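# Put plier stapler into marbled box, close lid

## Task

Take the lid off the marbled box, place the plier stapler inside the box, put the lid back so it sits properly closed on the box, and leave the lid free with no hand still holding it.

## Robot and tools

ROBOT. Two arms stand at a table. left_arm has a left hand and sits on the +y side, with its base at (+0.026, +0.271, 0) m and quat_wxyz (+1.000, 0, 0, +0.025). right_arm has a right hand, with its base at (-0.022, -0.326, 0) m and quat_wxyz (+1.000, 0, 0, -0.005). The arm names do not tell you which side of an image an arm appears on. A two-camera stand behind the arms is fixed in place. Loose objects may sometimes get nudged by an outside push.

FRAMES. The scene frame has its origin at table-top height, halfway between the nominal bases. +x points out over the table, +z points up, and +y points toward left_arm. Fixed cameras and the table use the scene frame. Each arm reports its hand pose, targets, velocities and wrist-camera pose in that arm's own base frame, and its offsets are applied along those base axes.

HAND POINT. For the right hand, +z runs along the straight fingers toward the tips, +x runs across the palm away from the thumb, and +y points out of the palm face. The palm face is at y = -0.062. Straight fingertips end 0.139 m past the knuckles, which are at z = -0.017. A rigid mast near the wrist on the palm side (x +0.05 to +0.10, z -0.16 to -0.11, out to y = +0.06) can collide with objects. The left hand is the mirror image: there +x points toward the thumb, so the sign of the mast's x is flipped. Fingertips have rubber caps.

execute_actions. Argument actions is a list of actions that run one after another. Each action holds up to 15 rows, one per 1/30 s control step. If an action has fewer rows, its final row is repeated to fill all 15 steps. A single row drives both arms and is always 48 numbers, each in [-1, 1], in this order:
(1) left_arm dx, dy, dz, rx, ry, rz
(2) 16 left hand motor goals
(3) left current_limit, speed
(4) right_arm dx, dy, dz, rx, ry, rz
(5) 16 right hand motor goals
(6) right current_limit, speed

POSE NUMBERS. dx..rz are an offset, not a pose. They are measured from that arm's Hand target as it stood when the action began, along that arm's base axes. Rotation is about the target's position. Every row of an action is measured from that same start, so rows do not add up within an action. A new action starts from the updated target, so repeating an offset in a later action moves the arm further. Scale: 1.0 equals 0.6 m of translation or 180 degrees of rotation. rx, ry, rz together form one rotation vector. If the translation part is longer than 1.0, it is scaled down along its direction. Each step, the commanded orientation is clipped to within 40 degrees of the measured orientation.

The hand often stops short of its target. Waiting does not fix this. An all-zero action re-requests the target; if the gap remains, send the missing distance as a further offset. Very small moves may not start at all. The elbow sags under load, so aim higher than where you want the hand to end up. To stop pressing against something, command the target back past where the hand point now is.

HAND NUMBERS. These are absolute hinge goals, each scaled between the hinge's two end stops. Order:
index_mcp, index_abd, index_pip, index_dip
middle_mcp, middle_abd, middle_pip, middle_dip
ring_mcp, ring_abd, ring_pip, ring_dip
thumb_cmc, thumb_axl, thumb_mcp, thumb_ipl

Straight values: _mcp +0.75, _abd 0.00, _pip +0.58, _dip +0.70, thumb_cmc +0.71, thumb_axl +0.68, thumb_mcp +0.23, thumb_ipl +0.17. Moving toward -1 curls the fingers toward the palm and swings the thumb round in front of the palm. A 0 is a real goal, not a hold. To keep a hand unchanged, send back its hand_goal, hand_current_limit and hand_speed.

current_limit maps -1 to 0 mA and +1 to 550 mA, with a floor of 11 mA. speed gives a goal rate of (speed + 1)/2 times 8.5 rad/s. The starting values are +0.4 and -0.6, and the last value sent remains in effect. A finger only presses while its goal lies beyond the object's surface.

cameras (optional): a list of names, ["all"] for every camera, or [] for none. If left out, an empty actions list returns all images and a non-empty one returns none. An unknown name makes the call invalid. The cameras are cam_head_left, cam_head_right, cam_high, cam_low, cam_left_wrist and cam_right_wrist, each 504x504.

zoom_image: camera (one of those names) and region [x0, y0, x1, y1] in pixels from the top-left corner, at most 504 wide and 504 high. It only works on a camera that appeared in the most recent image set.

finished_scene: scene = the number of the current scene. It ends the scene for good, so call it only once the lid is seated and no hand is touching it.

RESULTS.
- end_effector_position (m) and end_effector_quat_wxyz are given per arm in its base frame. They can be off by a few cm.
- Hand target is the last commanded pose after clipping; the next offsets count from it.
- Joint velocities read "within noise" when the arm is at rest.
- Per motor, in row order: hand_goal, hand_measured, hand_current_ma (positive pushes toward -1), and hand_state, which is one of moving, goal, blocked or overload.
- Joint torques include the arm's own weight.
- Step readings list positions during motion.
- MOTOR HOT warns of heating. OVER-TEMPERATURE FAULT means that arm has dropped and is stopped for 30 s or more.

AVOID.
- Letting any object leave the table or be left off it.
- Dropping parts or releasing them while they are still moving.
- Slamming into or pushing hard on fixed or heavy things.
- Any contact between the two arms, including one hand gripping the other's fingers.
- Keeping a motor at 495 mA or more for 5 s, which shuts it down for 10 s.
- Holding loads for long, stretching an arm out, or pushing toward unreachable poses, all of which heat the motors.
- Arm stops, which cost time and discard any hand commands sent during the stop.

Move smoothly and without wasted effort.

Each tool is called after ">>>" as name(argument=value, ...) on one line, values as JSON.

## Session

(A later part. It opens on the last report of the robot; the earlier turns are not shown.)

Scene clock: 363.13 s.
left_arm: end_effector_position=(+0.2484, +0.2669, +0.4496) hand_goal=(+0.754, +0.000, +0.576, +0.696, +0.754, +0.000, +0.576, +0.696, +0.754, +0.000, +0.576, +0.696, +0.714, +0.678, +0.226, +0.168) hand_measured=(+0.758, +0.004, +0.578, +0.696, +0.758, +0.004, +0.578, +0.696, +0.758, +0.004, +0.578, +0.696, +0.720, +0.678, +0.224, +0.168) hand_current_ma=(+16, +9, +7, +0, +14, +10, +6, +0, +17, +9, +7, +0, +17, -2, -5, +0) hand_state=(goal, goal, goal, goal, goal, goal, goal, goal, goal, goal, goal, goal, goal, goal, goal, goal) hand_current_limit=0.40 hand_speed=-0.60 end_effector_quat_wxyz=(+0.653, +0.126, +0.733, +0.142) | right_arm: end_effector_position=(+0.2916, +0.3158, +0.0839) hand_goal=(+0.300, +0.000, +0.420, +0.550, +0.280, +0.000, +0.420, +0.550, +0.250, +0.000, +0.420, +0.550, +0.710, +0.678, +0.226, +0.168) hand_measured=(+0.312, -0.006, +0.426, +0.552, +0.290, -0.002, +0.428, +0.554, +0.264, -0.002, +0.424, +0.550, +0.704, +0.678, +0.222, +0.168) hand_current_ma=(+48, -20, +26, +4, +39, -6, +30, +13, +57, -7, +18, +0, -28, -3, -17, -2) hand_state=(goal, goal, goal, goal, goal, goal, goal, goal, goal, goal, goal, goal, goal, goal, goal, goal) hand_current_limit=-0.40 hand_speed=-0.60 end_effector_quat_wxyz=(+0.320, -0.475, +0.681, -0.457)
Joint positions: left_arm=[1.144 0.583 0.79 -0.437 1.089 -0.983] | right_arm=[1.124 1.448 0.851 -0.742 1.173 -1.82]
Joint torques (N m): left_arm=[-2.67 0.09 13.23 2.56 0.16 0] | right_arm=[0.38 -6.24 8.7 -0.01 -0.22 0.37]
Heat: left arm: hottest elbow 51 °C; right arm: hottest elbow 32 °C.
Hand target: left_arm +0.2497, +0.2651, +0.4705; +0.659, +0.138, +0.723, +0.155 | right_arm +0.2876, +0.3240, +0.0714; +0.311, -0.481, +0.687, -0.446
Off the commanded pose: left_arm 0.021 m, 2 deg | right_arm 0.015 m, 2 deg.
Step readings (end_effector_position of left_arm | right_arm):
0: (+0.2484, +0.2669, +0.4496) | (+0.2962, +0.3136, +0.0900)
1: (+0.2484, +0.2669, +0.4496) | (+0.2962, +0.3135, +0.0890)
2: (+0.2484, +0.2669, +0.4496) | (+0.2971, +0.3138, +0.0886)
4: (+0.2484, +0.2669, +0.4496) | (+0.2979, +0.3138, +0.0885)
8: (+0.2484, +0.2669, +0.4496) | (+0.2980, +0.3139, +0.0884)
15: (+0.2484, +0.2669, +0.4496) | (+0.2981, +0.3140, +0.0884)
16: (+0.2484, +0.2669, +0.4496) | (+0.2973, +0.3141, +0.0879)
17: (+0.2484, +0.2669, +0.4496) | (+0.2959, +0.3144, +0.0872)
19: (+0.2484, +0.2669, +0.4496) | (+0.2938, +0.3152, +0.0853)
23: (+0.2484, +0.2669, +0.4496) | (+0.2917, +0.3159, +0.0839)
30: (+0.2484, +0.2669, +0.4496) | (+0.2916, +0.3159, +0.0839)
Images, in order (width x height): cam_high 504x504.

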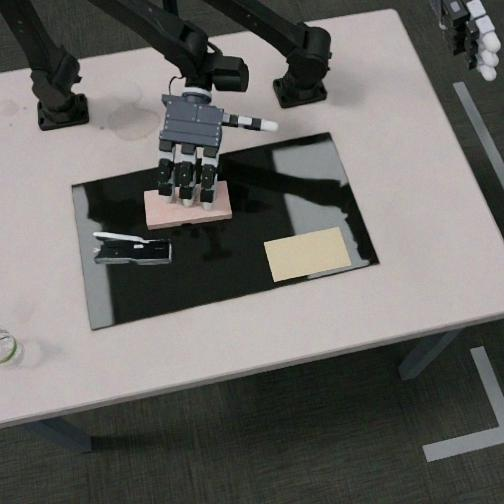

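>>> execute_actions(actions=[[[0,0,0,0,0,0,0.754,0,0.576,0.696,0.754,0,0.576,0.696,0.754,0,0.576,0.696,0.714,0.678,0.226,0.168,0.4,-0.6,-0.0167,0.025,-0.005,0,0,0,0.28,0,0.42,0.55,0.26,0,0.42,0.55,0.23,0,0.42,0.55,0.71,0.678,0.226,0.168,-0.3,-0.6]],[[0,0,0,0,0,0,0.754,0,0.576,0.696,0.754,0,0.576,0.696,0.754,0,0.576,0.696,0.714,0.678,0.226,0.168,0.4,-0.6,-0.025,0.033,0,0,0,0,0.28,0,0.42,0.55,0.26,0,0.42,0.55,0.23,0,0.42,0.55,0.71,0.678,0.226,0.168,-0.3,-0.6]]], cameras=["cam_high","cam_right_wrist"])

>>> zoom_image(camera="cam_high", region=[60, 160, 260, 340])

Scene clock: 379.87 s.
left_arm: end_effector_position=(+0.2484, +0.2669, +0.4496) hand_goal=(+0.754, +0.000, +0.576, +0.696, +0.754, +0.000, +0.576, +0.696, +0.754, +0.000, +0.576, +0.696, +0.714, +0.678, +0.226, +0.168) hand_measured=(+0.758, +0.004, +0.578, +0.696, +0.758, +0.004, +0.578, +0.696, +0.758, +0.004, +0.578, +0.696, +0.720, +0.678, +0.224, +0.168) hand_current_ma=(+16, +9, +7, +0, +14, +10, +6, +0, +17, +9, +7, +0, +17, -2, -5, +0) hand_state=(goal, goal, goal, goal, goal, goal, goal, goal, goal, goal, goal, goal, goal, goal, goal, goal) hand_current_limit=0.40 hand_speed=-0.60 end_effector_quat_wxyz=(+0.653, +0.126, +0.733, +0.142) | right_arm: end_effector_position=(+0.2685, +0.3445, +0.0812) hand_goal=(+0.280, +0.000, +0.420, +0.550, +0.260, +0.000, +0.420, +0.550, +0.230, +0.000, +0.420, +0.550, +0.710, +0.678, +0.226, +0.168) hand_measured=(+0.316, -0.020, +0.446, +0.560, +0.290, -0.010, +0.440, +0.560, +0.256, -0.004, +0.436, +0.558, +0.702, +0.678, +0.222, +0.168) hand_current_ma=(+167, -75, +112, +42, +135, -33, +87, +41, +117, -12, +66, +31, -30, -3, -17, -2) hand_state=(blocked, blocked, blocked, goal, blocked, goal, blocked, goal, blocked, goal, goal, goal, goal, goal, goal, goal) hand_current_limit=-0.30 hand_speed=-0.60 end_effector_quat_wxyz=(+0.318, -0.478, +0.675, -0.463)
Joint positions: left_arm=[1.144 0.583 0.79 -0.437 1.089 -0.983] | right_arm=[1.212 1.535 0.944 -0.962 1.194 -1.603]
Joint torques (N m): left_arm=[-2.84 -0.79 13.16 2.58 0.15 -0.04] | right_arm=[0.85 -6.89 9.18 -0.02 -0.68 0.4]
Heat: left arm: hottest elbow 51 °C; right arm: hottest elbow 32 °C.
Hand target: left_arm +0.2497, +0.2651, +0.4705; +0.659, +0.138, +0.723, +0.155 | right_arm +0.2627, +0.3587, +0.0683; +0.312, -0.481, +0.687, -0.446
Off the commanded pose: left_arm 0.021 m, 2 deg | right_arm 0.020 m, 3 deg.
Step readings (end_effector_position of left_arm | right_arm):
0: (+0.2484, +0.2669, +0.4496) | (+0.2916, +0.3158, +0.0839)
1: (+0.2484, +0.2669, +0.4496) | (+0.2905, +0.3167, +0.0840)
2: (+0.2484, +0.2669, +0.4496) | (+0.2893, +0.3177, +0.0839)
4: (+0.2484, +0.2669, +0.4496) | (+0.2871, +0.3204, +0.0824)
8: (+0.2484, +0.2669, +0.4496) | (+0.2853, +0.3222, +0.0809)
15: (+0.2484, +0.2669, +0.4496) | (+0.2854, +0.3223, +0.0813)
16: (+0.2484, +0.2669, +0.4496) | (+0.2842, +0.3233, +0.0817)
17: (+0.2484, +0.2669, +0.4496) | (+0.2819, +0.3247, +0.0817)
19: (+0.2484, +0.2669, +0.4496) | (+0.2757, +0.3328, +0.0810)
23: (+0.2484, +0.2669, +0.4496) | (+0.2685, +0.3440, +0.0808)
30: (+0.2484, +0.2669, +0.4496) | (+0.2684, +0.3443, +0.0811)
camera_calibration:
cam_right_wrist: T_world_to_cam=[[0.0668361, 0.808089, -0.585256, -0.215211], [-0.313152, 0.573918, 0.756673, -0.22536], [0.947348, 0.132701, 0.291413, -0.200015], [0, 0, 0, 1]] pos_world=[0.133295, 0.32979, 0.102856]
Images, in order (width x height): cam_high 504x504, cam_right_wrist 504x504.

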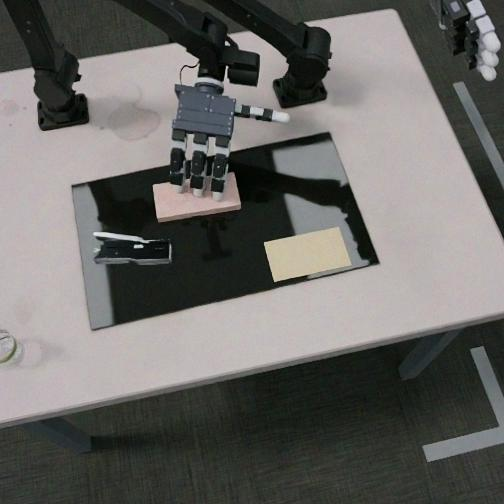

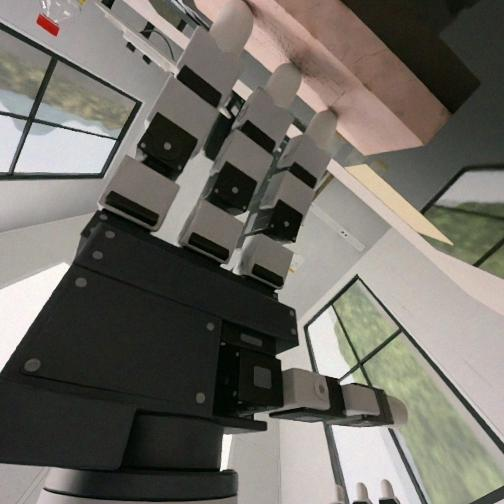

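Scaled by 2.520.

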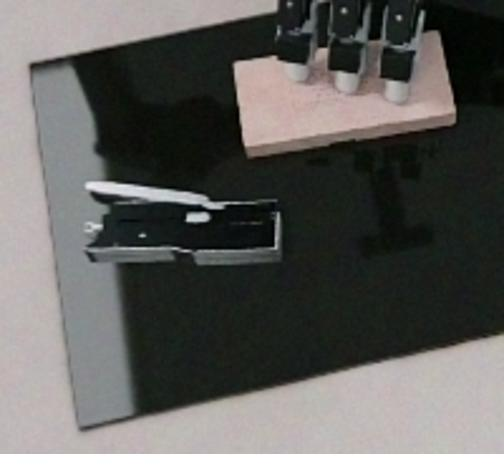

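>>> execute_actions(actions=[[[0,0,0,0,0,0,0.754,0,0.576,0.696,0.754,0,0.576,0.696,0.754,0,0.576,0.696,0.714,0.678,0.226,0.168,0.4,-0.6,-0.012,0.018,0,0,0,-0.055,0.28,0,0.42,0.55,0.26,0,0.42,0.55,0.23,0,0.42,0.55,0.71,0.678,0.226,0.168,-0.3,-0.6]],[[0,0,0,0,0,0,0.754,0,0.576,0.696,0.754,0,0.576,0.696,0.754,0,0.576,0.696,0.714,0.678,0.226,0.168,0.4,-0.6,-0.012,0.018,0,0,0,-0.055,0.28,0,0.42,0.55,0.26,0,0.42,0.55,0.23,0,0.42,0.55,0.71,0.678,0.226,0.168,-0.3,-0.6]]], cameras=["cam_high","cam_right_wrist"])

>>> zoom_image(camera="cam_high", region=[60, 160, 260, 340])

Scene clock: 411.33 s.
left_arm: end_effector_position=(+0.2484, +0.2669, +0.4496) hand_goal=(+0.754, +0.000, +0.576, +0.696, +0.754, +0.000, +0.576, +0.696, +0.754, +0.000, +0.576, +0.696, +0.714, +0.678, +0.226, +0.168) hand_measured=(+0.758, +0.004, +0.578, +0.696, +0.758, +0.004, +0.578, +0.696, +0.758, +0.004, +0.578, +0.696, +0.720, +0.678, +0.224, +0.168) hand_current_ma=(+16, +9, +7, +0, +14, +10, +6, +0, +17, +9, +7, +0, +17, -2, -5, +0) hand_state=(goal, goal, goal, goal, goal, goal, goal, goal, goal, goal, goal, goal, goal, goal, goal, goal) hand_current_limit=0.40 hand_speed=-0.60 end_effector_quat_wxyz=(+0.653, +0.126, +0.733, +0.142) | right_arm: end_effector_position=(+0.2520, +0.3717, +0.0796) hand_goal=(+0.280, +0.000, +0.420, +0.550, +0.260, +0.000, +0.420, +0.550, +0.230, +0.000, +0.420, +0.550, +0.710, +0.678, +0.226, +0.168) hand_measured=(+0.326, -0.016, +0.450, +0.564, +0.306, -0.022, +0.442, +0.562, +0.226, +0.002, +0.422, +0.552, +0.702, +0.678, +0.222, +0.168) hand_current_ma=(+193, -54, +125, +54, +193, -79, +96, +46, -12, +8, +5, +11, -36, -3, -16, -2) hand_state=(blocked, goal, blocked, goal, blocked, blocked, blocked, goal, goal, goal, goal, goal, goal, goal, goal, goal) hand_current_limit=-0.30 hand_speed=-0.60 end_effector_quat_wxyz=(+0.239, -0.366, +0.754, -0.490)
Joint positions: left_arm=[1.144 0.583 0.79 -0.437 1.089 -0.983] | right_arm=[1.257 1.793 1.245 -1.681 1.033 -0.836]
Joint torques (N m): left_arm=[-2.37 -0.44 13.08 2.58 0.18 -0.05] | right_arm=[0.56 -9.64 8.02 -0.92 -0.35 0.33]
Heat: left arm: hottest elbow 51 °C; right arm: hottest elbow 31 °C.
Hand target: left_arm +0.2497, +0.2651, +0.4705; +0.659, +0.138, +0.723, +0.155 | right_arm +0.2483, +0.3804, +0.0683; +0.230, -0.356, +0.760, -0.493
Off the commanded pose: left_arm 0.021 m, 2 deg | right_arm 0.015 m, 2 deg.
joint read past its limit (right arm) — joint 4 (wrist pitch), lower limit.
joint sent to its limit (right arm) — joint 4 (wrist pitch), lower limit. The joint targets still meet the commanded pose.
Step readings (end_effector_position of left_arm | right_arm):
0: (+0.2484, +0.2669, +0.4496) | (+0.2685, +0.3445, +0.0812)
1: (+0.2484, +0.2669, +0.4496) | (+0.2671, +0.3446, +0.0819)
2: (+0.2484, +0.2669, +0.4496) | (+0.2644, +0.3445, +0.0823)
4: (+0.2484, +0.2669, +0.4496) | (+0.2622, +0.3495, +0.0828)
8: (+0.2484, +0.2669, +0.4496) | (+0.2614, +0.3550, +0.0807)
15: (+0.2484, +0.2669, +0.4496) | (+0.2622, +0.3564, +0.0805)
16: (+0.2484, +0.2669, +0.4496) | (+0.2598, +0.3567, +0.0810)
17: (+0.2484, +0.2669, +0.4496) | (+0.2563, +0.3576, +0.0819)
19: (+0.2484, +0.2669, +0.4496) | (+0.2533, +0.3634, +0.0834)
23: (+0.2484, +0.2669, +0.4496) | (+0.2525, +0.3695, +0.0801)
30: (+0.2484, +0.2669, +0.4496) | (+0.2519, +0.3712, +0.0795)
camera_calibration:
cam_right_wrist: T_world_to_cam=[[0.303022, 0.768041, -0.564173, -0.283378], [-0.100978, 0.614551, 0.782388, -0.315561], [0.947619, -0.180112, 0.263778, -0.069144], [0, 0, 0, 1]] pos_world=[0.119527, 0.399121, 0.105256]
Images, in order (width x height): cam_high 504x504, cam_right_wrist 504x504.

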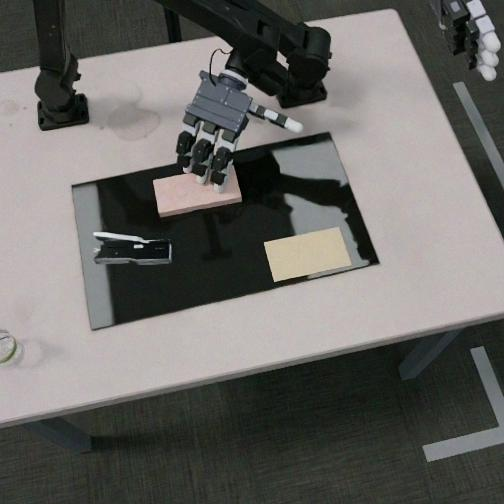

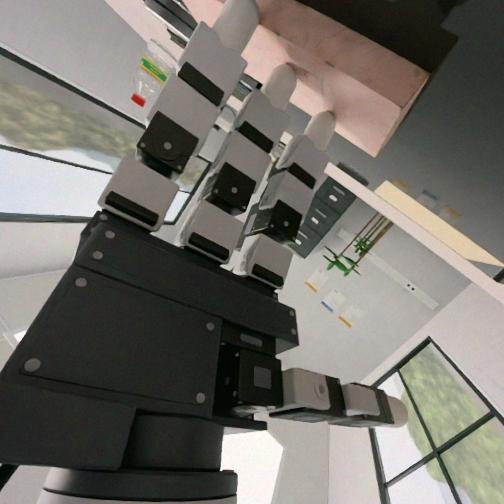

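Scaled by 2.520.

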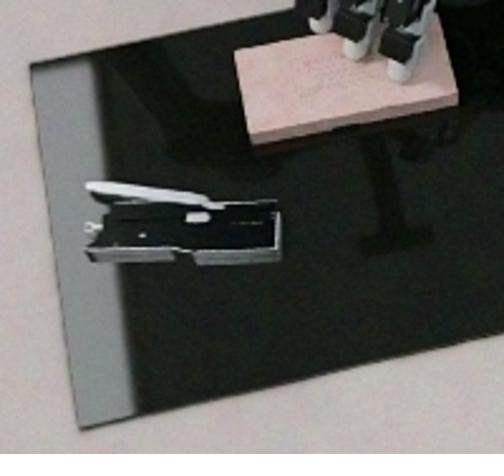

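>>> execute_actions(actions=[[[0,0,0,0,0,0,0.754,0,0.576,0.696,0.754,0,0.576,0.696,0.754,0,0.576,0.696,0.714,0.678,0.226,0.168,0.4,-0.6,0,0,0.075,0,0,0,0.28,0,0.42,0.55,0.26,0,0.42,0.55,0.23,0,0.42,0.55,0.71,0.678,0.226,0.168,-0.3,-0.6]],[[0,0,0,0,0,0,0.754,0,0.576,0.696,0.754,0,0.576,0.696,0.754,0,0.576,0.696,0.714,0.678,0.226,0.168,0.4,-0.6,0.036,-0.142,0.01,0,0,0.10,0.28,0,0.42,0.55,0.26,0,0.42,0.55,0.23,0,0.42,0.55,0.71,0.678,0.226,0.168,-0.3,-0.6]]], cameras=["cam_high","cam_right_wrist"])

>>> zoom_image(camera="cam_high", region=[130, 140, 260, 240])

Scene clock: 452.80 s.
left_arm: end_effector_position=(+0.2484, +0.2669, +0.4496) hand_goal=(+0.754, +0.000, +0.576, +0.696, +0.754, +0.000, +0.576, +0.696, +0.754, +0.000, +0.576, +0.696, +0.714, +0.678, +0.226, +0.168) hand_measured=(+0.758, +0.004, +0.578, +0.696, +0.758, +0.004, +0.578, +0.696, +0.758, +0.004, +0.578, +0.696, +0.720, +0.678, +0.224, +0.168) hand_current_ma=(+16, +9, +7, +0, +14, +10, +6, +0, +17, +9, +7, +0, +17, -2, -5, +0) hand_state=(goal, goal, goal, goal, goal, goal, goal, goal, goal, goal, goal, goal, goal, goal, goal, goal) hand_current_limit=0.40 hand_speed=-0.60 end_effector_quat_wxyz=(+0.653, +0.126, +0.733, +0.142) | right_arm: end_effector_position=(+0.2675, +0.2943, +0.1181) hand_goal=(+0.280, +0.000, +0.420, +0.550, +0.260, +0.000, +0.420, +0.550, +0.230, +0.000, +0.420, +0.550, +0.710, +0.678, +0.226, +0.168) hand_measured=(+0.274, +0.000, +0.420, +0.552, +0.254, +0.000, +0.420, +0.552, +0.226, +0.000, +0.420, +0.552, +0.700, +0.678, +0.224, +0.168) hand_current_ma=(-21, +3, -1, +9, -23, +2, -1, +10, -19, +3, -3, +9, -42, -3, -5, -2) hand_state=(goal, goal, goal, goal, goal, goal, goal, goal, goal, goal, goal, goal, goal, goal, goal, goal) hand_current_limit=-0.30 hand_speed=-0.60 end_effector_quat_wxyz=(+0.299, -0.466, +0.694, -0.460)
Joint positions: left_arm=[1.144 0.583 0.79 -0.437 1.089 -0.983] | right_arm=[1.154 1.37 0.892 -1.062 1.162 -1.619]
Joint torques (N m): left_arm=[-3.31 -0.32 13.27 2.69 0.17 -0.03] | right_arm=[-0.97 -7.88 7.88 0.53 1.1 0.05]
Heat: left arm: hottest elbow 51 °C; right arm: hottest elbow 31 °C.
Hand target: left_arm +0.2497, +0.2651, +0.4705; +0.659, +0.138, +0.723, +0.155 | right_arm +0.2699, +0.2951, +0.1194; +0.305, -0.470, +0.695, -0.451
Off the commanded pose: left_arm 0.021 m, 2 deg | right_arm 0.003 m, 1 deg.
Step readings (end_effector_position of left_arm | right_arm):
0: (+0.2484, +0.2669, +0.4496) | (+0.2520, +0.3717, +0.0795)
1: (+0.2484, +0.2669, +0.4496) | (+0.2518, +0.3717, +0.0822)
2: (+0.2484, +0.2669, +0.4496) | (+0.2503, +0.3712, +0.0845)
4: (+0.2484, +0.2669, +0.4496) | (+0.2475, +0.3706, +0.0914)
8: (+0.2484, +0.2669, +0.4496) | (+0.2466, +0.3707, +0.1058)
15: (+0.2484, +0.2669, +0.4496) | (+0.2460, +0.3701, +0.1072)
16: (+0.2484, +0.2669, +0.4496) | (+0.2517, +0.3625, +0.1061)
17: (+0.2484, +0.2669, +0.4496) | (+0.2647, +0.3580, +0.1109)
19: (+0.2484, +0.2669, +0.4496) | (+0.2653, +0.3238, +0.1069)
23: (+0.2484, +0.2669, +0.4496) | (+0.2709, +0.2879, +0.1137)
30: (+0.2484, +0.2669, +0.4496) | (+0.2733, +0.3027, +0.1267)
camera_calibration:
cam_right_wrist: T_world_to_cam=[[0.0906491, 0.810688, -0.578419, -0.161084], [-0.261027, 0.579846, 0.77178, -0.242307], [0.961066, 0.081022, 0.264174, -0.18845], [0, 0, 0, 1]] pos_world=[0.132467, 0.286358, 0.143617]
Images, in order (width x height): cam_high 504x504, cam_right_wrist 504x504.

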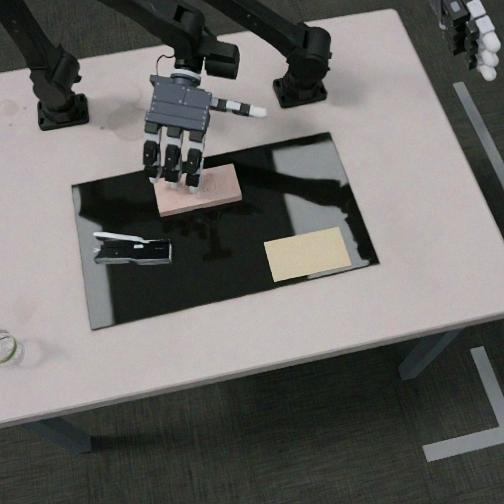

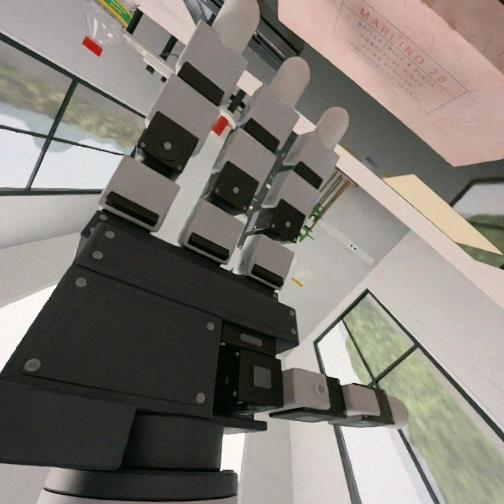

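Scaled by 3.877.

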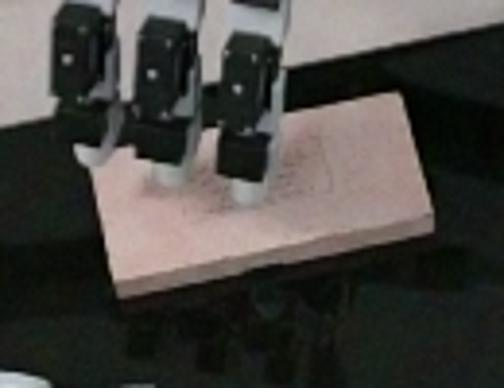

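>>> execute_actions(actions=[[[0,0,0,0,0,0,0.754,0,0.576,0.696,0.754,0,0.576,0.696,0.754,0,0.576,0.696,0.714,0.678,0.226,0.168,0.4,-0.6,0.016,0.010,-0.045,0,0,0,0.28,0,0.42,0.55,0.26,0,0.42,0.55,0.23,0,0.42,0.55,0.71,0.678,0.226,0.168,-0.3,-0.6]],[[0,0,0,0,0,0,0.754,0,0.576,0.696,0.754,0,0.576,0.696,0.754,0,0.576,0.696,0.714,0.678,0.226,0.168,0.4,-0.6,0,0,-0.035,0,0,0,0.28,0,0.42,0.55,0.26,0,0.42,0.55,0.23,0,0.42,0.55,0.71,0.678,0.226,0.168,-0.3,-0.6]]], cameras=["cam_high","cam_right_wrist"])

>>> zoom_image(camera="cam_high", region=[130, 140, 260, 240])

Scene clock: 469.70 s.
left_arm: end_effector_position=(+0.2484, +0.2669, +0.4496) hand_goal=(+0.754, +0.000, +0.576, +0.696, +0.754, +0.000, +0.576, +0.696, +0.754, +0.000, +0.576, +0.696, +0.714, +0.678, +0.226, +0.168) hand_measured=(+0.758, +0.004, +0.578, +0.696, +0.758, +0.004, +0.578, +0.696, +0.758, +0.004, +0.578, +0.696, +0.720, +0.678, +0.224, +0.168) hand_current_ma=(+16, +9, +7, +0, +14, +10, +6, +0, +17, +9, +7, +0, +17, -2, -5, +0) hand_state=(goal, goal, goal, goal, goal, goal, goal, goal, goal, goal, goal, goal, goal, goal, goal, goal) hand_current_limit=0.40 hand_speed=-0.60 end_effector_quat_wxyz=(+0.653, +0.126, +0.733, +0.142) | right_arm: end_effector_position=(+0.2799, +0.3023, +0.0879) hand_goal=(+0.280, +0.000, +0.420, +0.550, +0.260, +0.000, +0.420, +0.550, +0.230, +0.000, +0.420, +0.550, +0.710, +0.678, +0.226, +0.168) hand_measured=(+0.274, +0.000, +0.420, +0.552, +0.252, +0.000, +0.418, +0.550, +0.222, -0.010, +0.410, +0.540, +0.700, +0.678, +0.224, +0.168) hand_current_ma=(-24, -2, -1, +9, -33, +1, -7, +3, -33, -36, -44, -44, -42, -3, -5, -2) hand_state=(goal, goal, goal, goal, goal, goal, goal, goal, goal, goal, goal, goal, goal, goal, goal, goal) hand_current_limit=-0.30 hand_speed=-0.60 end_effector_quat_wxyz=(+0.312, -0.470, +0.689, -0.455)
Joint positions: left_arm=[1.144 0.583 0.79 -0.437 1.089 -0.983] | right_arm=[1.133 1.413 0.837 -0.838 1.164 -1.738]
Joint torques (N m): left_arm=[-2.73 -0.26 13.38 2.63 0.17 -0.01] | right_arm=[-0.73 -6.18 6.2 1.16 0.4 0.22]
Heat: left arm: hottest elbow 51 °C; right arm: hottest elbow 30 °C.
Hand target: left_arm +0.2497, +0.2651, +0.4705; +0.659, +0.138, +0.723, +0.155 | right_arm +0.2793, +0.3011, +0.0712; +0.304, -0.471, +0.695, -0.451
Off the commanded pose: left_arm 0.021 m, 2 deg | right_arm 0.017 m, 1 deg.
Step readings (end_effector_position of left_arm | right_arm):
0: (+0.2484, +0.2669, +0.4496) | (+0.2675, +0.2943, +0.1181)
1: (+0.2484, +0.2669, +0.4496) | (+0.2682, +0.2952, +0.1158)
2: (+0.2484, +0.2669, +0.4496) | (+0.2713, +0.3000, +0.1135)
4: (+0.2484, +0.2669, +0.4496) | (+0.2749, +0.3034, +0.1060)
8: (+0.2484, +0.2669, +0.4496) | (+0.2767, +0.3010, +0.0940)
15: (+0.2484, +0.2669, +0.4496) | (+0.2771, +0.3004, +0.0927)
16: (+0.2484, +0.2669, +0.4496) | (+0.2771, +0.3003, +0.0911)
17: (+0.2484, +0.2669, +0.4496) | (+0.2782, +0.3025, +0.0895)
19: (+0.2484, +0.2669, +0.4496) | (+0.2796, +0.3015, +0.0880)
23: (+0.2484, +0.2669, +0.4496) | (+0.2798, +0.3022, +0.0879)
30: (+0.2484, +0.2669, +0.4496) | (+0.2799, +0.3023, +0.0879)
camera_calibration:
cam_right_wrist: T_world_to_cam=[[0.0772287, 0.819699, -0.567564, -0.186059], [-0.285522, 0.563605, 0.77513, -0.208931], [0.955255, 0.10219, 0.277569, -0.198973], [0, 0, 0, 1]] pos_world=[0.144785, 0.2906, 0.111577]
Images, in order (width x height): cam_high 504x504, cam_right_wrist 504x504.

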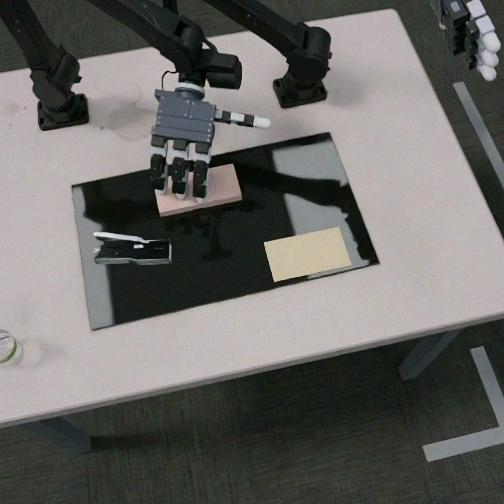

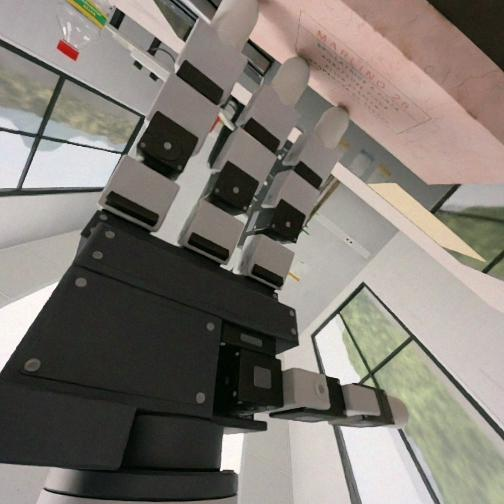

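Scaled by 3.877.

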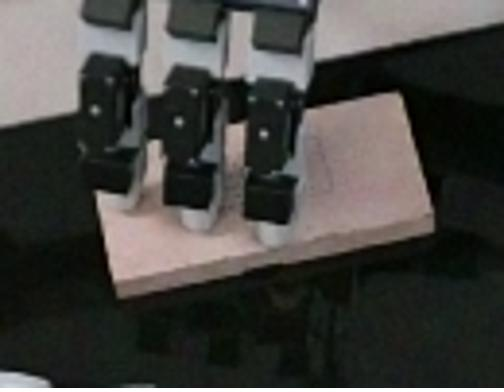

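>>> execute_actions(actions=[[[0,0,0,0,0,0,0.754,0,0.576,0.696,0.754,0,0.576,0.696,0.754,0,0.576,0.696,0.714,0.678,0.226,0.168,0.4,-0.6,-0.025,0.008,-0.008,0,0,-0.03,0.26,0,0.42,0.55,0.24,0,0.42,0.55,0.21,0,0.42,0.55,0.71,0.678,0.226,0.168,-0.3,-0.6]],[[0,0,0,0,0,0,0.754,0,0.576,0.696,0.754,0,0.576,0.696,0.754,0,0.576,0.696,0.714,0.678,0.226,0.168,0.4,-0.6,-0.020,0.010,0,0,0,-0.035,0.26,0,0.42,0.55,0.24,0,0.42,0.55,0.21,0,0.42,0.55,0.71,0.678,0.226,0.168,-0.3,-0.6]]], cameras=["cam_high","cam_right_wrist"])

>>> zoom_image(camera="cam_high", region=[130, 140, 260, 240])

Scene clock: 480.37 s.
left_arm: end_effector_position=(+0.2484, +0.2669, +0.4496) hand_goal=(+0.754, +0.000, +0.576, +0.696, +0.754, +0.000, +0.576, +0.696, +0.754, +0.000, +0.576, +0.696, +0.714, +0.678, +0.226, +0.168) hand_measured=(+0.758, +0.004, +0.578, +0.696, +0.758, +0.004, +0.578, +0.696, +0.758, +0.004, +0.578, +0.696, +0.720, +0.678, +0.224, +0.168) hand_current_ma=(+16, +9, +7, +0, +14, +10, +6, +0, +17, +9, +7, +0, +17, -2, -5, +0) hand_state=(goal, goal, goal, goal, goal, goal, goal, goal, goal, goal, goal, goal, goal, goal, goal, goal) hand_current_limit=0.40 hand_speed=-0.60 end_effector_quat_wxyz=(+0.653, +0.126, +0.733, +0.142) | right_arm: end_effector_position=(+0.2606, +0.3060, +0.0816) hand_goal=(+0.260, +0.000, +0.420, +0.550, +0.240, +0.000, +0.420, +0.550, +0.210, +0.000, +0.420, +0.550, +0.710, +0.678, +0.226, +0.168) hand_measured=(+0.276, +0.008, +0.436, +0.554, +0.266, +0.006, +0.438, +0.560, +0.250, +0.010, +0.440, +0.562, +0.700, +0.678, +0.224, +0.168) hand_current_ma=(+68, +28, +62, +17, +118, +20, +78, +37, +187, +37, +87, +47, -41, -3, -5, -2) hand_state=(goal, goal, goal, goal, blocked, goal, goal, goal, blocked, goal, blocked, goal, goal, goal, goal, goal) hand_current_limit=-0.30 hand_speed=-0.60 end_effector_quat_wxyz=(+0.275, -0.393, +0.732, -0.485)
Joint positions: left_arm=[1.144 0.583 0.79 -0.437 1.089 -0.983] | right_arm=[1.198 1.586 0.987 -1.404 1.139 -1.078]
Joint torques (N m): left_arm=[-3.37 -0.32 13.3 2.35 0.19 -0.06] | right_arm=[0.79 -6.71 7.43 -0.7 -0.79 0.21]
Heat: left arm: hottest elbow 51 °C; right arm: hottest elbow 30 °C.
Hand target: left_arm +0.2497, +0.2651, +0.4705; +0.659, +0.138, +0.723, +0.155 | right_arm +0.2525, +0.3119, +0.0666; +0.257, -0.397, +0.739, -0.480
Off the commanded pose: left_arm 0.021 m, 2 deg | right_arm 0.018 m, 2 deg.
Step readings (end_effector_position of left_arm | right_arm):
0: (+0.2484, +0.2669, +0.4496) | (+0.2799, +0.3023, +0.0879)
1: (+0.2484, +0.2669, +0.4496) | (+0.2783, +0.3007, +0.0870)
2: (+0.2484, +0.2669, +0.4496) | (+0.2752, +0.2990, +0.0862)
4: (+0.2484, +0.2669, +0.4496) | (+0.2725, +0.2985, +0.0846)
8: (+0.2484, +0.2669, +0.4496) | (+0.2712, +0.3011, +0.0828)
15: (+0.2484, +0.2669, +0.4496) | (+0.2720, +0.3021, +0.0831)
16: (+0.2484, +0.2669, +0.4496) | (+0.2700, +0.3017, +0.0833)
17: (+0.2484, +0.2669, +0.4496) | (+0.2662, +0.3008, +0.0837)
19: (+0.2484, +0.2669, +0.4496) | (+0.2619, +0.3019, +0.0834)
23: (+0.2484, +0.2669, +0.4496) | (+0.2599, +0.3052, +0.0811)
30: (+0.2484, +0.2669, +0.4496) | (+0.2605, +0.3056, +0.0814)
camera_calibration:
cam_right_wrist: T_world_to_cam=[[0.249878, 0.793307, -0.55518, -0.229038], [-0.18388, 0.601813, 0.777181, -0.249969], [0.950657, -0.0921141, 0.296253, -0.119956], [0, 0, 0, 1]] pos_world=[0.125305, 0.321082, 0.102651]
Images, in order (width x height): cam_high 504x504, cam_right_wrist 504x504.

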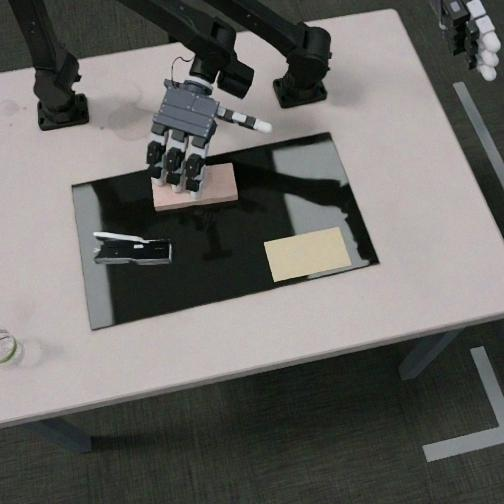

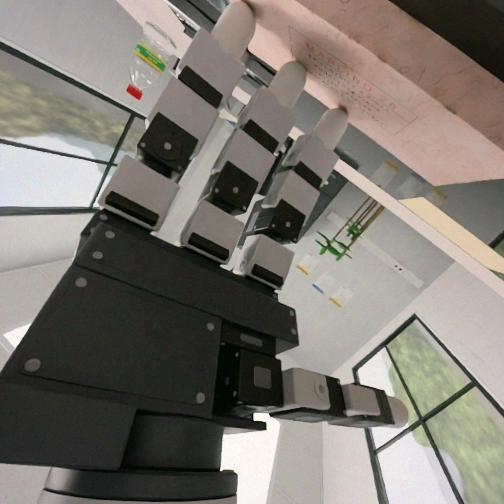

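Scaled by 3.877.

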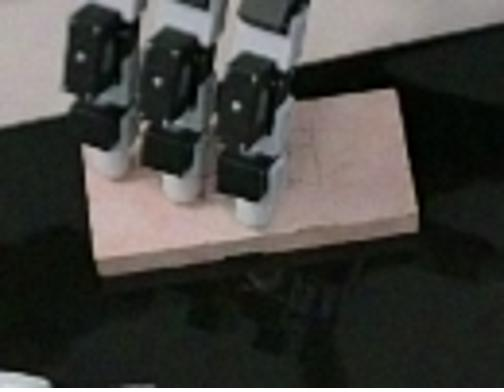

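>>> execute_actions(actions=[[[0,0,0,0,0,0,0.754,0,0.576,0.696,0.754,0,0.576,0.696,0.754,0,0.576,0.696,0.714,0.678,0.226,0.168,0.4,-0.6,-0.022,0.008,-0.004,0,0,-0.03,0.24,0,0.42,0.55,0.22,0,0.42,0.55,0.19,0,0.42,0.55,0.71,0.678,0.226,0.168,-0.3,-0.6]],[[0,0,0,0,0,0,0.754,0,0.576,0.696,0.754,0,0.576,0.696,0.754,0,0.576,0.696,0.714,0.678,0.226,0.168,0.4,-0.6,-0.020,0.006,0,0,0,-0.01,0.24,0,0.42,0.55,0.22,0,0.42,0.55,0.19,0,0.42,0.55,0.71,0.678,0.226,0.168,-0.3,-0.6]]], cameras=["cam_high","cam_right_wrist"])

>>> zoom_image(camera="cam_high", region=[130, 140, 260, 240])

Scene clock: 497.03 s.
left_arm: end_effector_position=(+0.2484, +0.2669, +0.4496) hand_goal=(+0.754, +0.000, +0.576, +0.696, +0.754, +0.000, +0.576, +0.696, +0.754, +0.000, +0.576, +0.696, +0.714, +0.678, +0.226, +0.168) hand_measured=(+0.758, +0.004, +0.578, +0.696, +0.758, +0.004, +0.578, +0.696, +0.758, +0.004, +0.578, +0.696, +0.720, +0.678, +0.224, +0.168) hand_current_ma=(+16, +9, +7, +0, +14, +10, +6, +0, +17, +9, +7, +0, +17, -2, -5, +0) hand_state=(goal, goal, goal, goal, goal, goal, goal, goal, goal, goal, goal, goal, goal, goal, goal, goal) hand_current_limit=0.40 hand_speed=-0.60 end_effector_quat_wxyz=(+0.653, +0.126, +0.733, +0.142) | right_arm: end_effector_position=(+0.2362, +0.3131, +0.0793) hand_goal=(+0.240, +0.000, +0.420, +0.550, +0.220, +0.000, +0.420, +0.550, +0.190, +0.000, +0.420, +0.550, +0.710, +0.678, +0.226, +0.168) hand_measured=(+0.276, +0.010, +0.448, +0.564, +0.268, +0.010, +0.448, +0.564, +0.260, +0.018, +0.446, +0.564, +0.700, +0.678, +0.224, +0.168) hand_current_ma=(+171, +31, +120, +54, +192, +35, +118, +56, +192, +62, +107, +57, -38, -3, -5, -2) hand_state=(blocked, goal, blocked, goal, blocked, goal, blocked, goal, blocked, goal, blocked, goal, goal, goal, goal, goal) hand_current_limit=-0.30 hand_speed=-0.60 end_effector_quat_wxyz=(+0.243, -0.349, +0.756, -0.498)
Joint positions: left_arm=[1.144 0.583 0.79 -0.437 1.089 -0.983] | right_arm=[1.258 1.679 1.066 -1.674 1.035 -0.758]
Joint torques (N m): left_arm=[-2.49 -0.56 13.2 2.29 0.21 0] | right_arm=[0.97 -7.24 7.09 -0.81 -1.17 0.2]
Heat: left arm: hottest elbow 51 °C; right arm: hottest elbow 30 °C.
Hand target: left_arm +0.2497, +0.2651, +0.4705; +0.659, +0.138, +0.723, +0.155 | right_arm +0.2272, +0.3203, +0.0641; +0.226, -0.350, +0.762, -0.495
Off the commanded pose: left_arm 0.021 m, 2 deg | right_arm 0.019 m, 2 deg.
Step readings (end_effector_position of left_arm | right_arm):
0: (+0.2484, +0.2669, +0.4496) | (+0.2605, +0.3060, +0.0816)
1: (+0.2484, +0.2669, +0.4496) | (+0.2584, +0.3056, +0.0815)
2: (+0.2484, +0.2669, +0.4496) | (+0.2545, +0.3051, +0.0820)
4: (+0.2484, +0.2669, +0.4496) | (+0.2503, +0.3074, +0.0821)
8: (+0.2484, +0.2669, +0.4496) | (+0.2484, +0.3103, +0.0797)
15: (+0.2484, +0.2669, +0.4496) | (+0.2487, +0.3101, +0.0802)
16: (+0.2484, +0.2669, +0.4496) | (+0.2472, +0.3097, +0.0802)
17: (+0.2484, +0.2669, +0.4496) | (+0.2445, +0.3096, +0.0805)
19: (+0.2484, +0.2669, +0.4496) | (+0.2401, +0.3110, +0.0806)
23: (+0.2484, +0.2669, +0.4496) | (+0.2358, +0.3130, +0.0791)
30: (+0.2484, +0.2669, +0.4496) | (+0.2362, +0.3132, +0.0792)
camera_calibration:
cam_right_wrist: T_world_to_cam=[[0.3409, 0.758807, -0.554977, -0.240586], [-0.105623, 0.617516, 0.779435, -0.280487], [0.934147, -0.207091, 0.290658, -0.0551765], [0, 0, 0, 1]] pos_world=[0.103933, 0.344337, 0.10114]
Images, in order (width x height): cam_high 504x504, cam_right_wrist 504x504.

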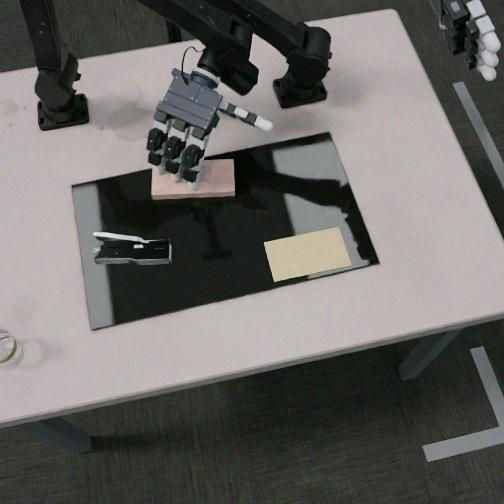

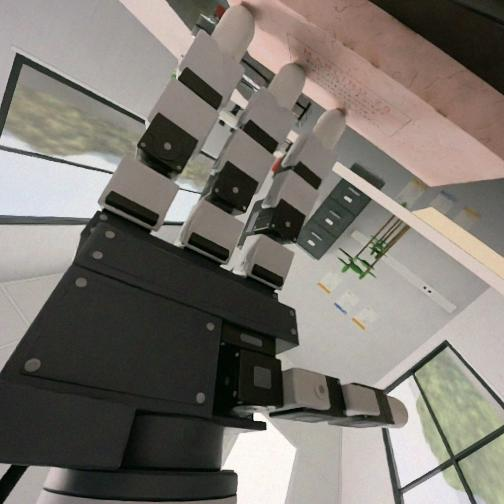

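Scaled by 3.877.

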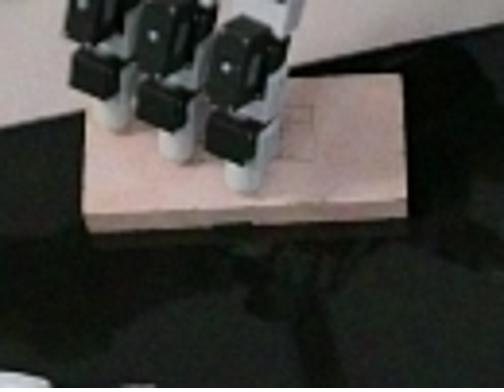

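>>> execute_actions(actions=[[[0,0,0,0,0,0,0.754,0,0.576,0.696,0.754,0,0.576,0.696,0.754,0,0.576,0.696,0.714,0.678,0.226,0.168,0.4,-0.6,0.01,0,0.08,0,0,0,0.28,0,0.42,0.55,0.26,0,0.42,0.55,0.23,0,0.42,0.55,0.71,0.678,0.226,0.168,-0.3,-0.6]],[[0,0,0,0,0,0,0.754,0,0.576,0.696,0.754,0,0.576,0.696,0.754,0,0.576,0.696,0.714,0.678,0.226,0.168,0.4,-0.6,0.035,0.04,0.01,0,0,0.06,0.28,0,0.42,0.55,0.26,0,0.42,0.55,0.23,0,0.42,0.55,0.71,0.678,0.226,0.168,-0.3,-0.6]],[[0,0,0,0,0,0,0.754,0,0.576,0.696,0.754,0,0.576,0.696,0.754,0,0.576,0.696,0.714,0.678,0.226,0.168,0.4,-0.6,-0.015,0.043,0.0,0,0,0.046,0.28,0,0.42,0.55,0.26,0,0.42,0.55,0.23,0,0.42,0.55,0.71,0.678,0.226,0.168,-0.3,-0.6]]], cameras=["cam_high","cam_right_wrist","cam_head_left"])

>>> zoom_image(camera="cam_high", region=[130, 140, 260, 240])

Scene clock: 535.87 s.
left_arm: end_effector_position=(+0.2484, +0.2669, +0.4496) hand_goal=(+0.754, +0.000, +0.576, +0.696, +0.754, +0.000, +0.576, +0.696, +0.754, +0.000, +0.576, +0.696, +0.714, +0.678, +0.226, +0.168) hand_measured=(+0.758, +0.004, +0.578, +0.696, +0.758, +0.004, +0.578, +0.696, +0.758, +0.004, +0.578, +0.696, +0.720, +0.678, +0.224, +0.168) hand_current_ma=(+16, +9, +7, +0, +14, +10, +6, +0, +17, +9, +7, +0, +17, -2, -5, +0) hand_state=(goal, goal, goal, goal, goal, goal, goal, goal, goal, goal, goal, goal, goal, goal, goal, goal) hand_current_limit=0.40 hand_speed=-0.60 end_effector_quat_wxyz=(+0.653, +0.126, +0.733, +0.142) | right_arm: end_effector_position=(+0.2440, +0.3696, +0.1152) hand_goal=(+0.280, +0.000, +0.420, +0.550, +0.260, +0.000, +0.420, +0.550, +0.230, +0.000, +0.420, +0.550, +0.710, +0.678, +0.226, +0.168) hand_measured=(+0.274, +0.000, +0.420, +0.552, +0.254, +0.000, +0.420, +0.552, +0.226, +0.000, +0.420, +0.552, +0.700, +0.678, +0.224, +0.168) hand_current_ma=(-22, +1, +3, +9, -26, +1, +2, +11, -20, +1, +1, +10, -39, -3, -10, -2) hand_state=(goal, goal, goal, goal, goal, goal, goal, goal, goal, goal, goal, goal, goal, goal, goal, goal) hand_current_limit=-0.30 hand_speed=-0.60 end_effector_quat_wxyz=(+0.302, -0.473, +0.691, -0.455)
Joint positions: left_arm=[1.144 0.583 0.79 -0.437 1.089 -0.983] | right_arm=[1.277 1.568 1.096 -1.3 1.147 -1.365]
Joint torques (N m): left_arm=[-2.61 -0.91 13.29 2.54 0.16 -0.01] | right_arm=[-0.73 -10.4 7.45 0.17 1 0.07]
Heat: left arm: hottest elbow 51 °C; right arm: hottest elbow 30 °C.
Hand target: left_arm +0.2497, +0.2651, +0.4705; +0.659, +0.138, +0.723, +0.155 | right_arm +0.2452, +0.3701, +0.1181; +0.305, -0.472, +0.694, -0.451
Off the commanded pose: left_arm 0.021 m, 2 deg | right_arm 0.003 m, 1 deg.
Step readings (end_effector_position of left_arm | right_arm):
0: (+0.2484, +0.2669, +0.4496) | (+0.2362, +0.3131, +0.0793)
1: (+0.2484, +0.2669, +0.4496) | (+0.2363, +0.3132, +0.0821)
2: (+0.2484, +0.2669, +0.4496) | (+0.2341, +0.3119, +0.0836)
4: (+0.2484, +0.2669, +0.4496) | (+0.2305, +0.3107, +0.0904)
8: (+0.2484, +0.2669, +0.4496) | (+0.2298, +0.3120, +0.1047)
15: (+0.2484, +0.2669, +0.4496) | (+0.2291, +0.3118, +0.1058)
16: (+0.2484, +0.2669, +0.4496) | (+0.2330, +0.3138, +0.1082)
17: (+0.2484, +0.2669, +0.4496) | (+0.2410, +0.3175, +0.1116)
19: (+0.2484, +0.2669, +0.4496) | (+0.2478, +0.3292, +0.1144)
23: (+0.2484, +0.2669, +0.4496) | (+0.2507, +0.3384, +0.1128)
30: (+0.2484, +0.2669, +0.4496) | (+0.2502, +0.3381, +0.1100)
31: (+0.2484, +0.2669, +0.4496) | (+0.2508, +0.3410, +0.1104)
32: (+0.2484, +0.2669, +0.4496) | (+0.2528, +0.3470, +0.1112)
34: (+0.2484, +0.2669, +0.4496) | (+0.2521, +0.3585, +0.1105)
38: (+0.2484, +0.2669, +0.4496) | (+0.2466, +0.3706, +0.1130)
45: (+0.2484, +0.2669, +0.4496) | (+0.2454, +0.3724, +0.1172)
camera_calibration:
cam_right_wrist: T_world_to_cam=[[0.0722285, 0.813949, -0.576428, -0.218508], [-0.267886, 0.572533, 0.774882, -0.285772], [0.960739, 0.0984486, 0.259399, -0.17705], [0, 0, 0, 1]] pos_world=[0.109327, 0.358898, 0.141412]
Images, in order (width x height): cam_head_left 504x504, cam_high 504x504, cam_right_wrist 504x504.

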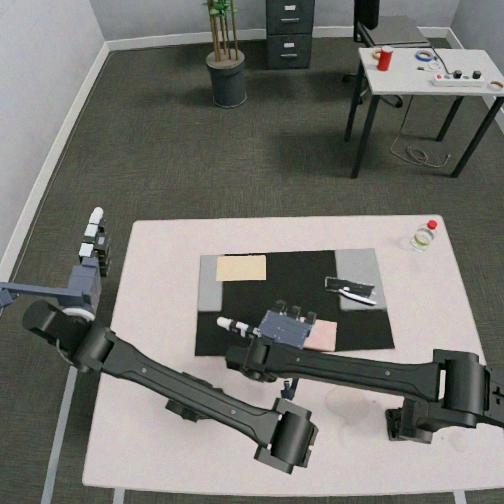

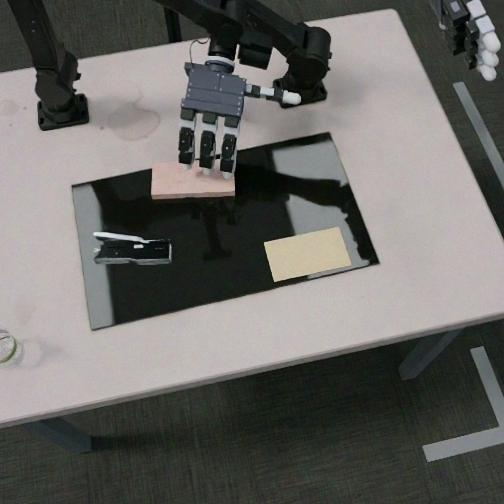

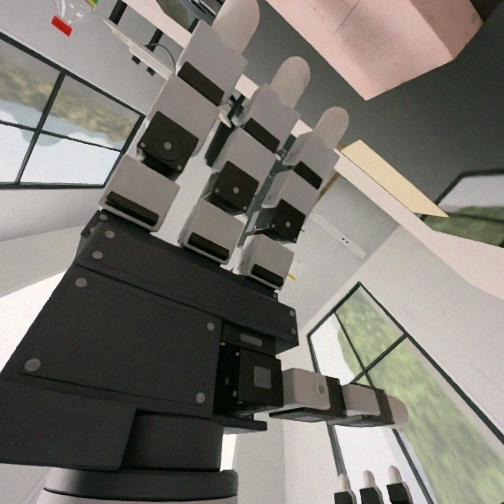

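Scaled by 3.877.

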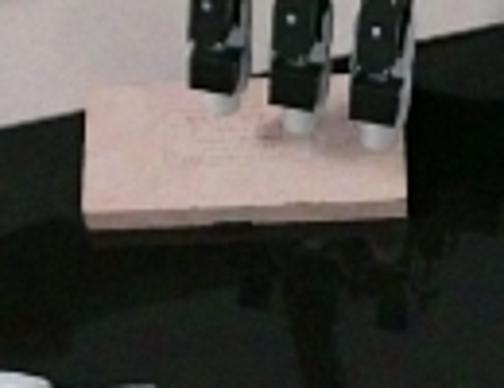

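>>> execute_actions(actions=[[[0,0,0,0,0,0,0.754,0,0.576,0.696,0.754,0,0.576,0.696,0.754,0,0.576,0.696,0.714,0.678,0.226,0.168,0.4,-0.6,-0.012,0,-0.045,0,0,0,0.28,0,0.42,0.55,0.26,0,0.42,0.55,0.23,0,0.42,0.55,0.71,0.678,0.226,0.168,-0.3,-0.6]],[[0,0,0,0,0,0,0.754,0,0.576,0.696,0.754,0,0.576,0.696,0.754,0,0.576,0.696,0.714,0.678,0.226,0.168,0.4,-0.6,0,0,-0.040,0,0,0,0.28,0,0.42,0.55,0.26,0,0.42,0.55,0.23,0,0.42,0.55,0.71,0.678,0.226,0.168,-0.3,-0.6]],[[0,0,0,0,0,0,0.754,0,0.576,0.696,0.754,0,0.576,0.696,0.754,0,0.576,0.696,0.714,0.678,0.226,0.168,0.4,-0.6,0.03,-0.008,-0.005,0,0,-0.03,0.25,0,0.42,0.55,0.23,0,0.42,0.55,0.20,0,0.42,0.55,0.71,0.678,0.226,0.168,-0.3,-0.6]]], cameras=["cam_high","cam_right_wrist"])

>>> zoom_image(camera="cam_high", region=[130, 140, 260, 240])

Scene clock: 551.10 s.
left_arm: end_effector_position=(+0.2484, +0.2669, +0.4496) hand_goal=(+0.754, +0.000, +0.576, +0.696, +0.754, +0.000, +0.576, +0.696, +0.754, +0.000, +0.576, +0.696, +0.714, +0.678, +0.226, +0.168) hand_measured=(+0.758, +0.004, +0.578, +0.696, +0.758, +0.004, +0.578, +0.696, +0.758, +0.004, +0.578, +0.696, +0.720, +0.678, +0.224, +0.168) hand_current_ma=(+16, +9, +7, +0, +14, +10, +6, +0, +17, +9, +7, +0, +17, -2, -5, +0) hand_state=(goal, goal, goal, goal, goal, goal, goal, goal, goal, goal, goal, goal, goal, goal, goal, goal) hand_current_limit=0.40 hand_speed=-0.60 end_effector_quat_wxyz=(+0.653, +0.126, +0.733, +0.142) | right_arm: end_effector_position=(+0.2502, +0.3661, +0.0866) hand_goal=(+0.250, +0.000, +0.420, +0.550, +0.230, +0.000, +0.420, +0.550, +0.200, +0.000, +0.420, +0.550, +0.710, +0.678, +0.226, +0.168) hand_measured=(+0.236, -0.014, +0.402, +0.536, +0.218, -0.012, +0.410, +0.544, +0.196, -0.012, +0.416, +0.546, +0.700, +0.678, +0.224, +0.168) hand_current_ma=(-63, -48, -74, -55, -52, -43, -39, -24, -13, -39, -11, -16, -39, -3, -10, -2) hand_state=(goal, goal, goal, goal, goal, goal, goal, goal, goal, goal, goal, goal, goal, goal, goal, goal) hand_current_limit=-0.30 hand_speed=-0.60 end_effector_quat_wxyz=(+0.303, -0.446, +0.704, -0.462)
Joint positions: left_arm=[1.144 0.583 0.79 -0.437 1.089 -0.983] | right_arm=[1.267 1.628 1.072 -1.294 1.154 -1.25]
Joint torques (N m): left_arm=[-2.96 -0.38 13.31 2.43 0.14 0] | right_arm=[-2.32 -6.59 7.6 -0.16 -0.11 0.39]
Heat: left arm: hottest elbow 51 °C; right arm: hottest elbow 30 °C.
Hand target: left_arm +0.2497, +0.2651, +0.4705; +0.659, +0.138, +0.723, +0.155 | right_arm +0.2560, +0.3652, +0.0640; +0.283, -0.438, +0.715, -0.465
Off the commanded pose: left_arm 0.021 m, 2 deg | right_arm 0.023 m, 3 deg.
Step readings (end_effector_position of left_arm | right_arm):
0: (+0.2484, +0.2669, +0.4496) | (+0.2440, +0.3695, +0.1152)
1: (+0.2484, +0.2669, +0.4496) | (+0.2437, +0.3693, +0.1130)
2: (+0.2484, +0.2669, +0.4496) | (+0.2432, +0.3702, +0.1109)
4: (+0.2484, +0.2669, +0.4496) | (+0.2415, +0.3675, +0.1036)
8: (+0.2484, +0.2669, +0.4496) | (+0.2392, +0.3632, +0.0931)
15: (+0.2484, +0.2669, +0.4496) | (+0.2393, +0.3639, +0.0921)
16: (+0.2484, +0.2669, +0.4496) | (+0.2396, +0.3646, +0.0902)
17: (+0.2484, +0.2669, +0.4496) | (+0.2403, +0.3664, +0.0885)
19: (+0.2484, +0.2669, +0.4496) | (+0.2414, +0.3676, +0.0863)
23: (+0.2484, +0.2669, +0.4496) | (+0.2407, +0.3680, +0.0861)
30: (+0.2484, +0.2669, +0.4496) | (+0.2407, +0.3680, +0.0860)
31: (+0.2484, +0.2669, +0.4496) | (+0.2412, +0.3669, +0.0852)
32: (+0.2484, +0.2669, +0.4496) | (+0.2428, +0.3664, +0.0852)
34: (+0.2484, +0.2669, +0.4496) | (+0.2473, +0.3665, +0.0860)
38: (+0.2484, +0.2669, +0.4496) | (+0.2499, +0.3661, +0.0866)
45: (+0.2484, +0.2669, +0.4496) | (+0.2502, +0.3662, +0.0867)
camera_calibration:
cam_right_wrist: T_world_to_cam=[[0.12953, 0.820111, -0.557351, -0.250806], [-0.256966, 0.570647, 0.779956, -0.262462], [0.957701, 0.0421927, 0.284656, -0.155973], [0, 0, 0, 1]] pos_world=[0.114419, 0.362043, 0.10932]
Images, in order (width x height): cam_high 504x504, cam_right_wrist 504x504.

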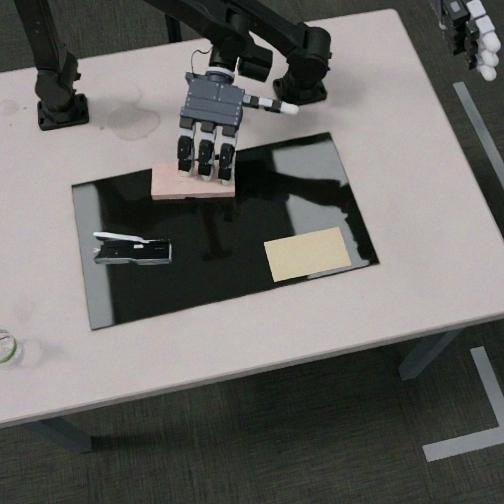

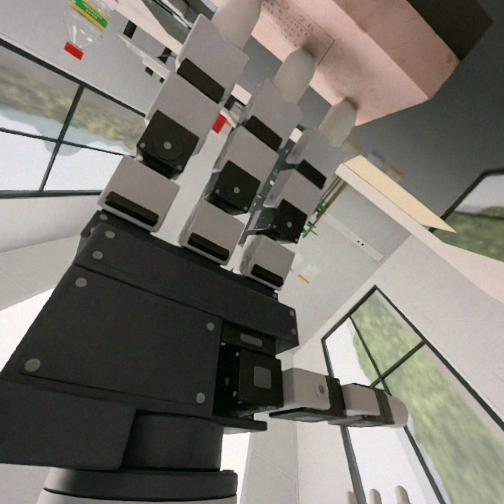

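Scaled by 3.877.

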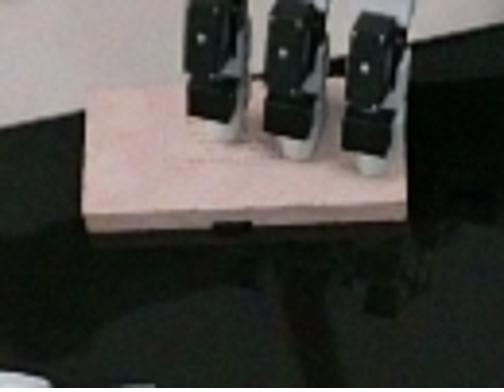

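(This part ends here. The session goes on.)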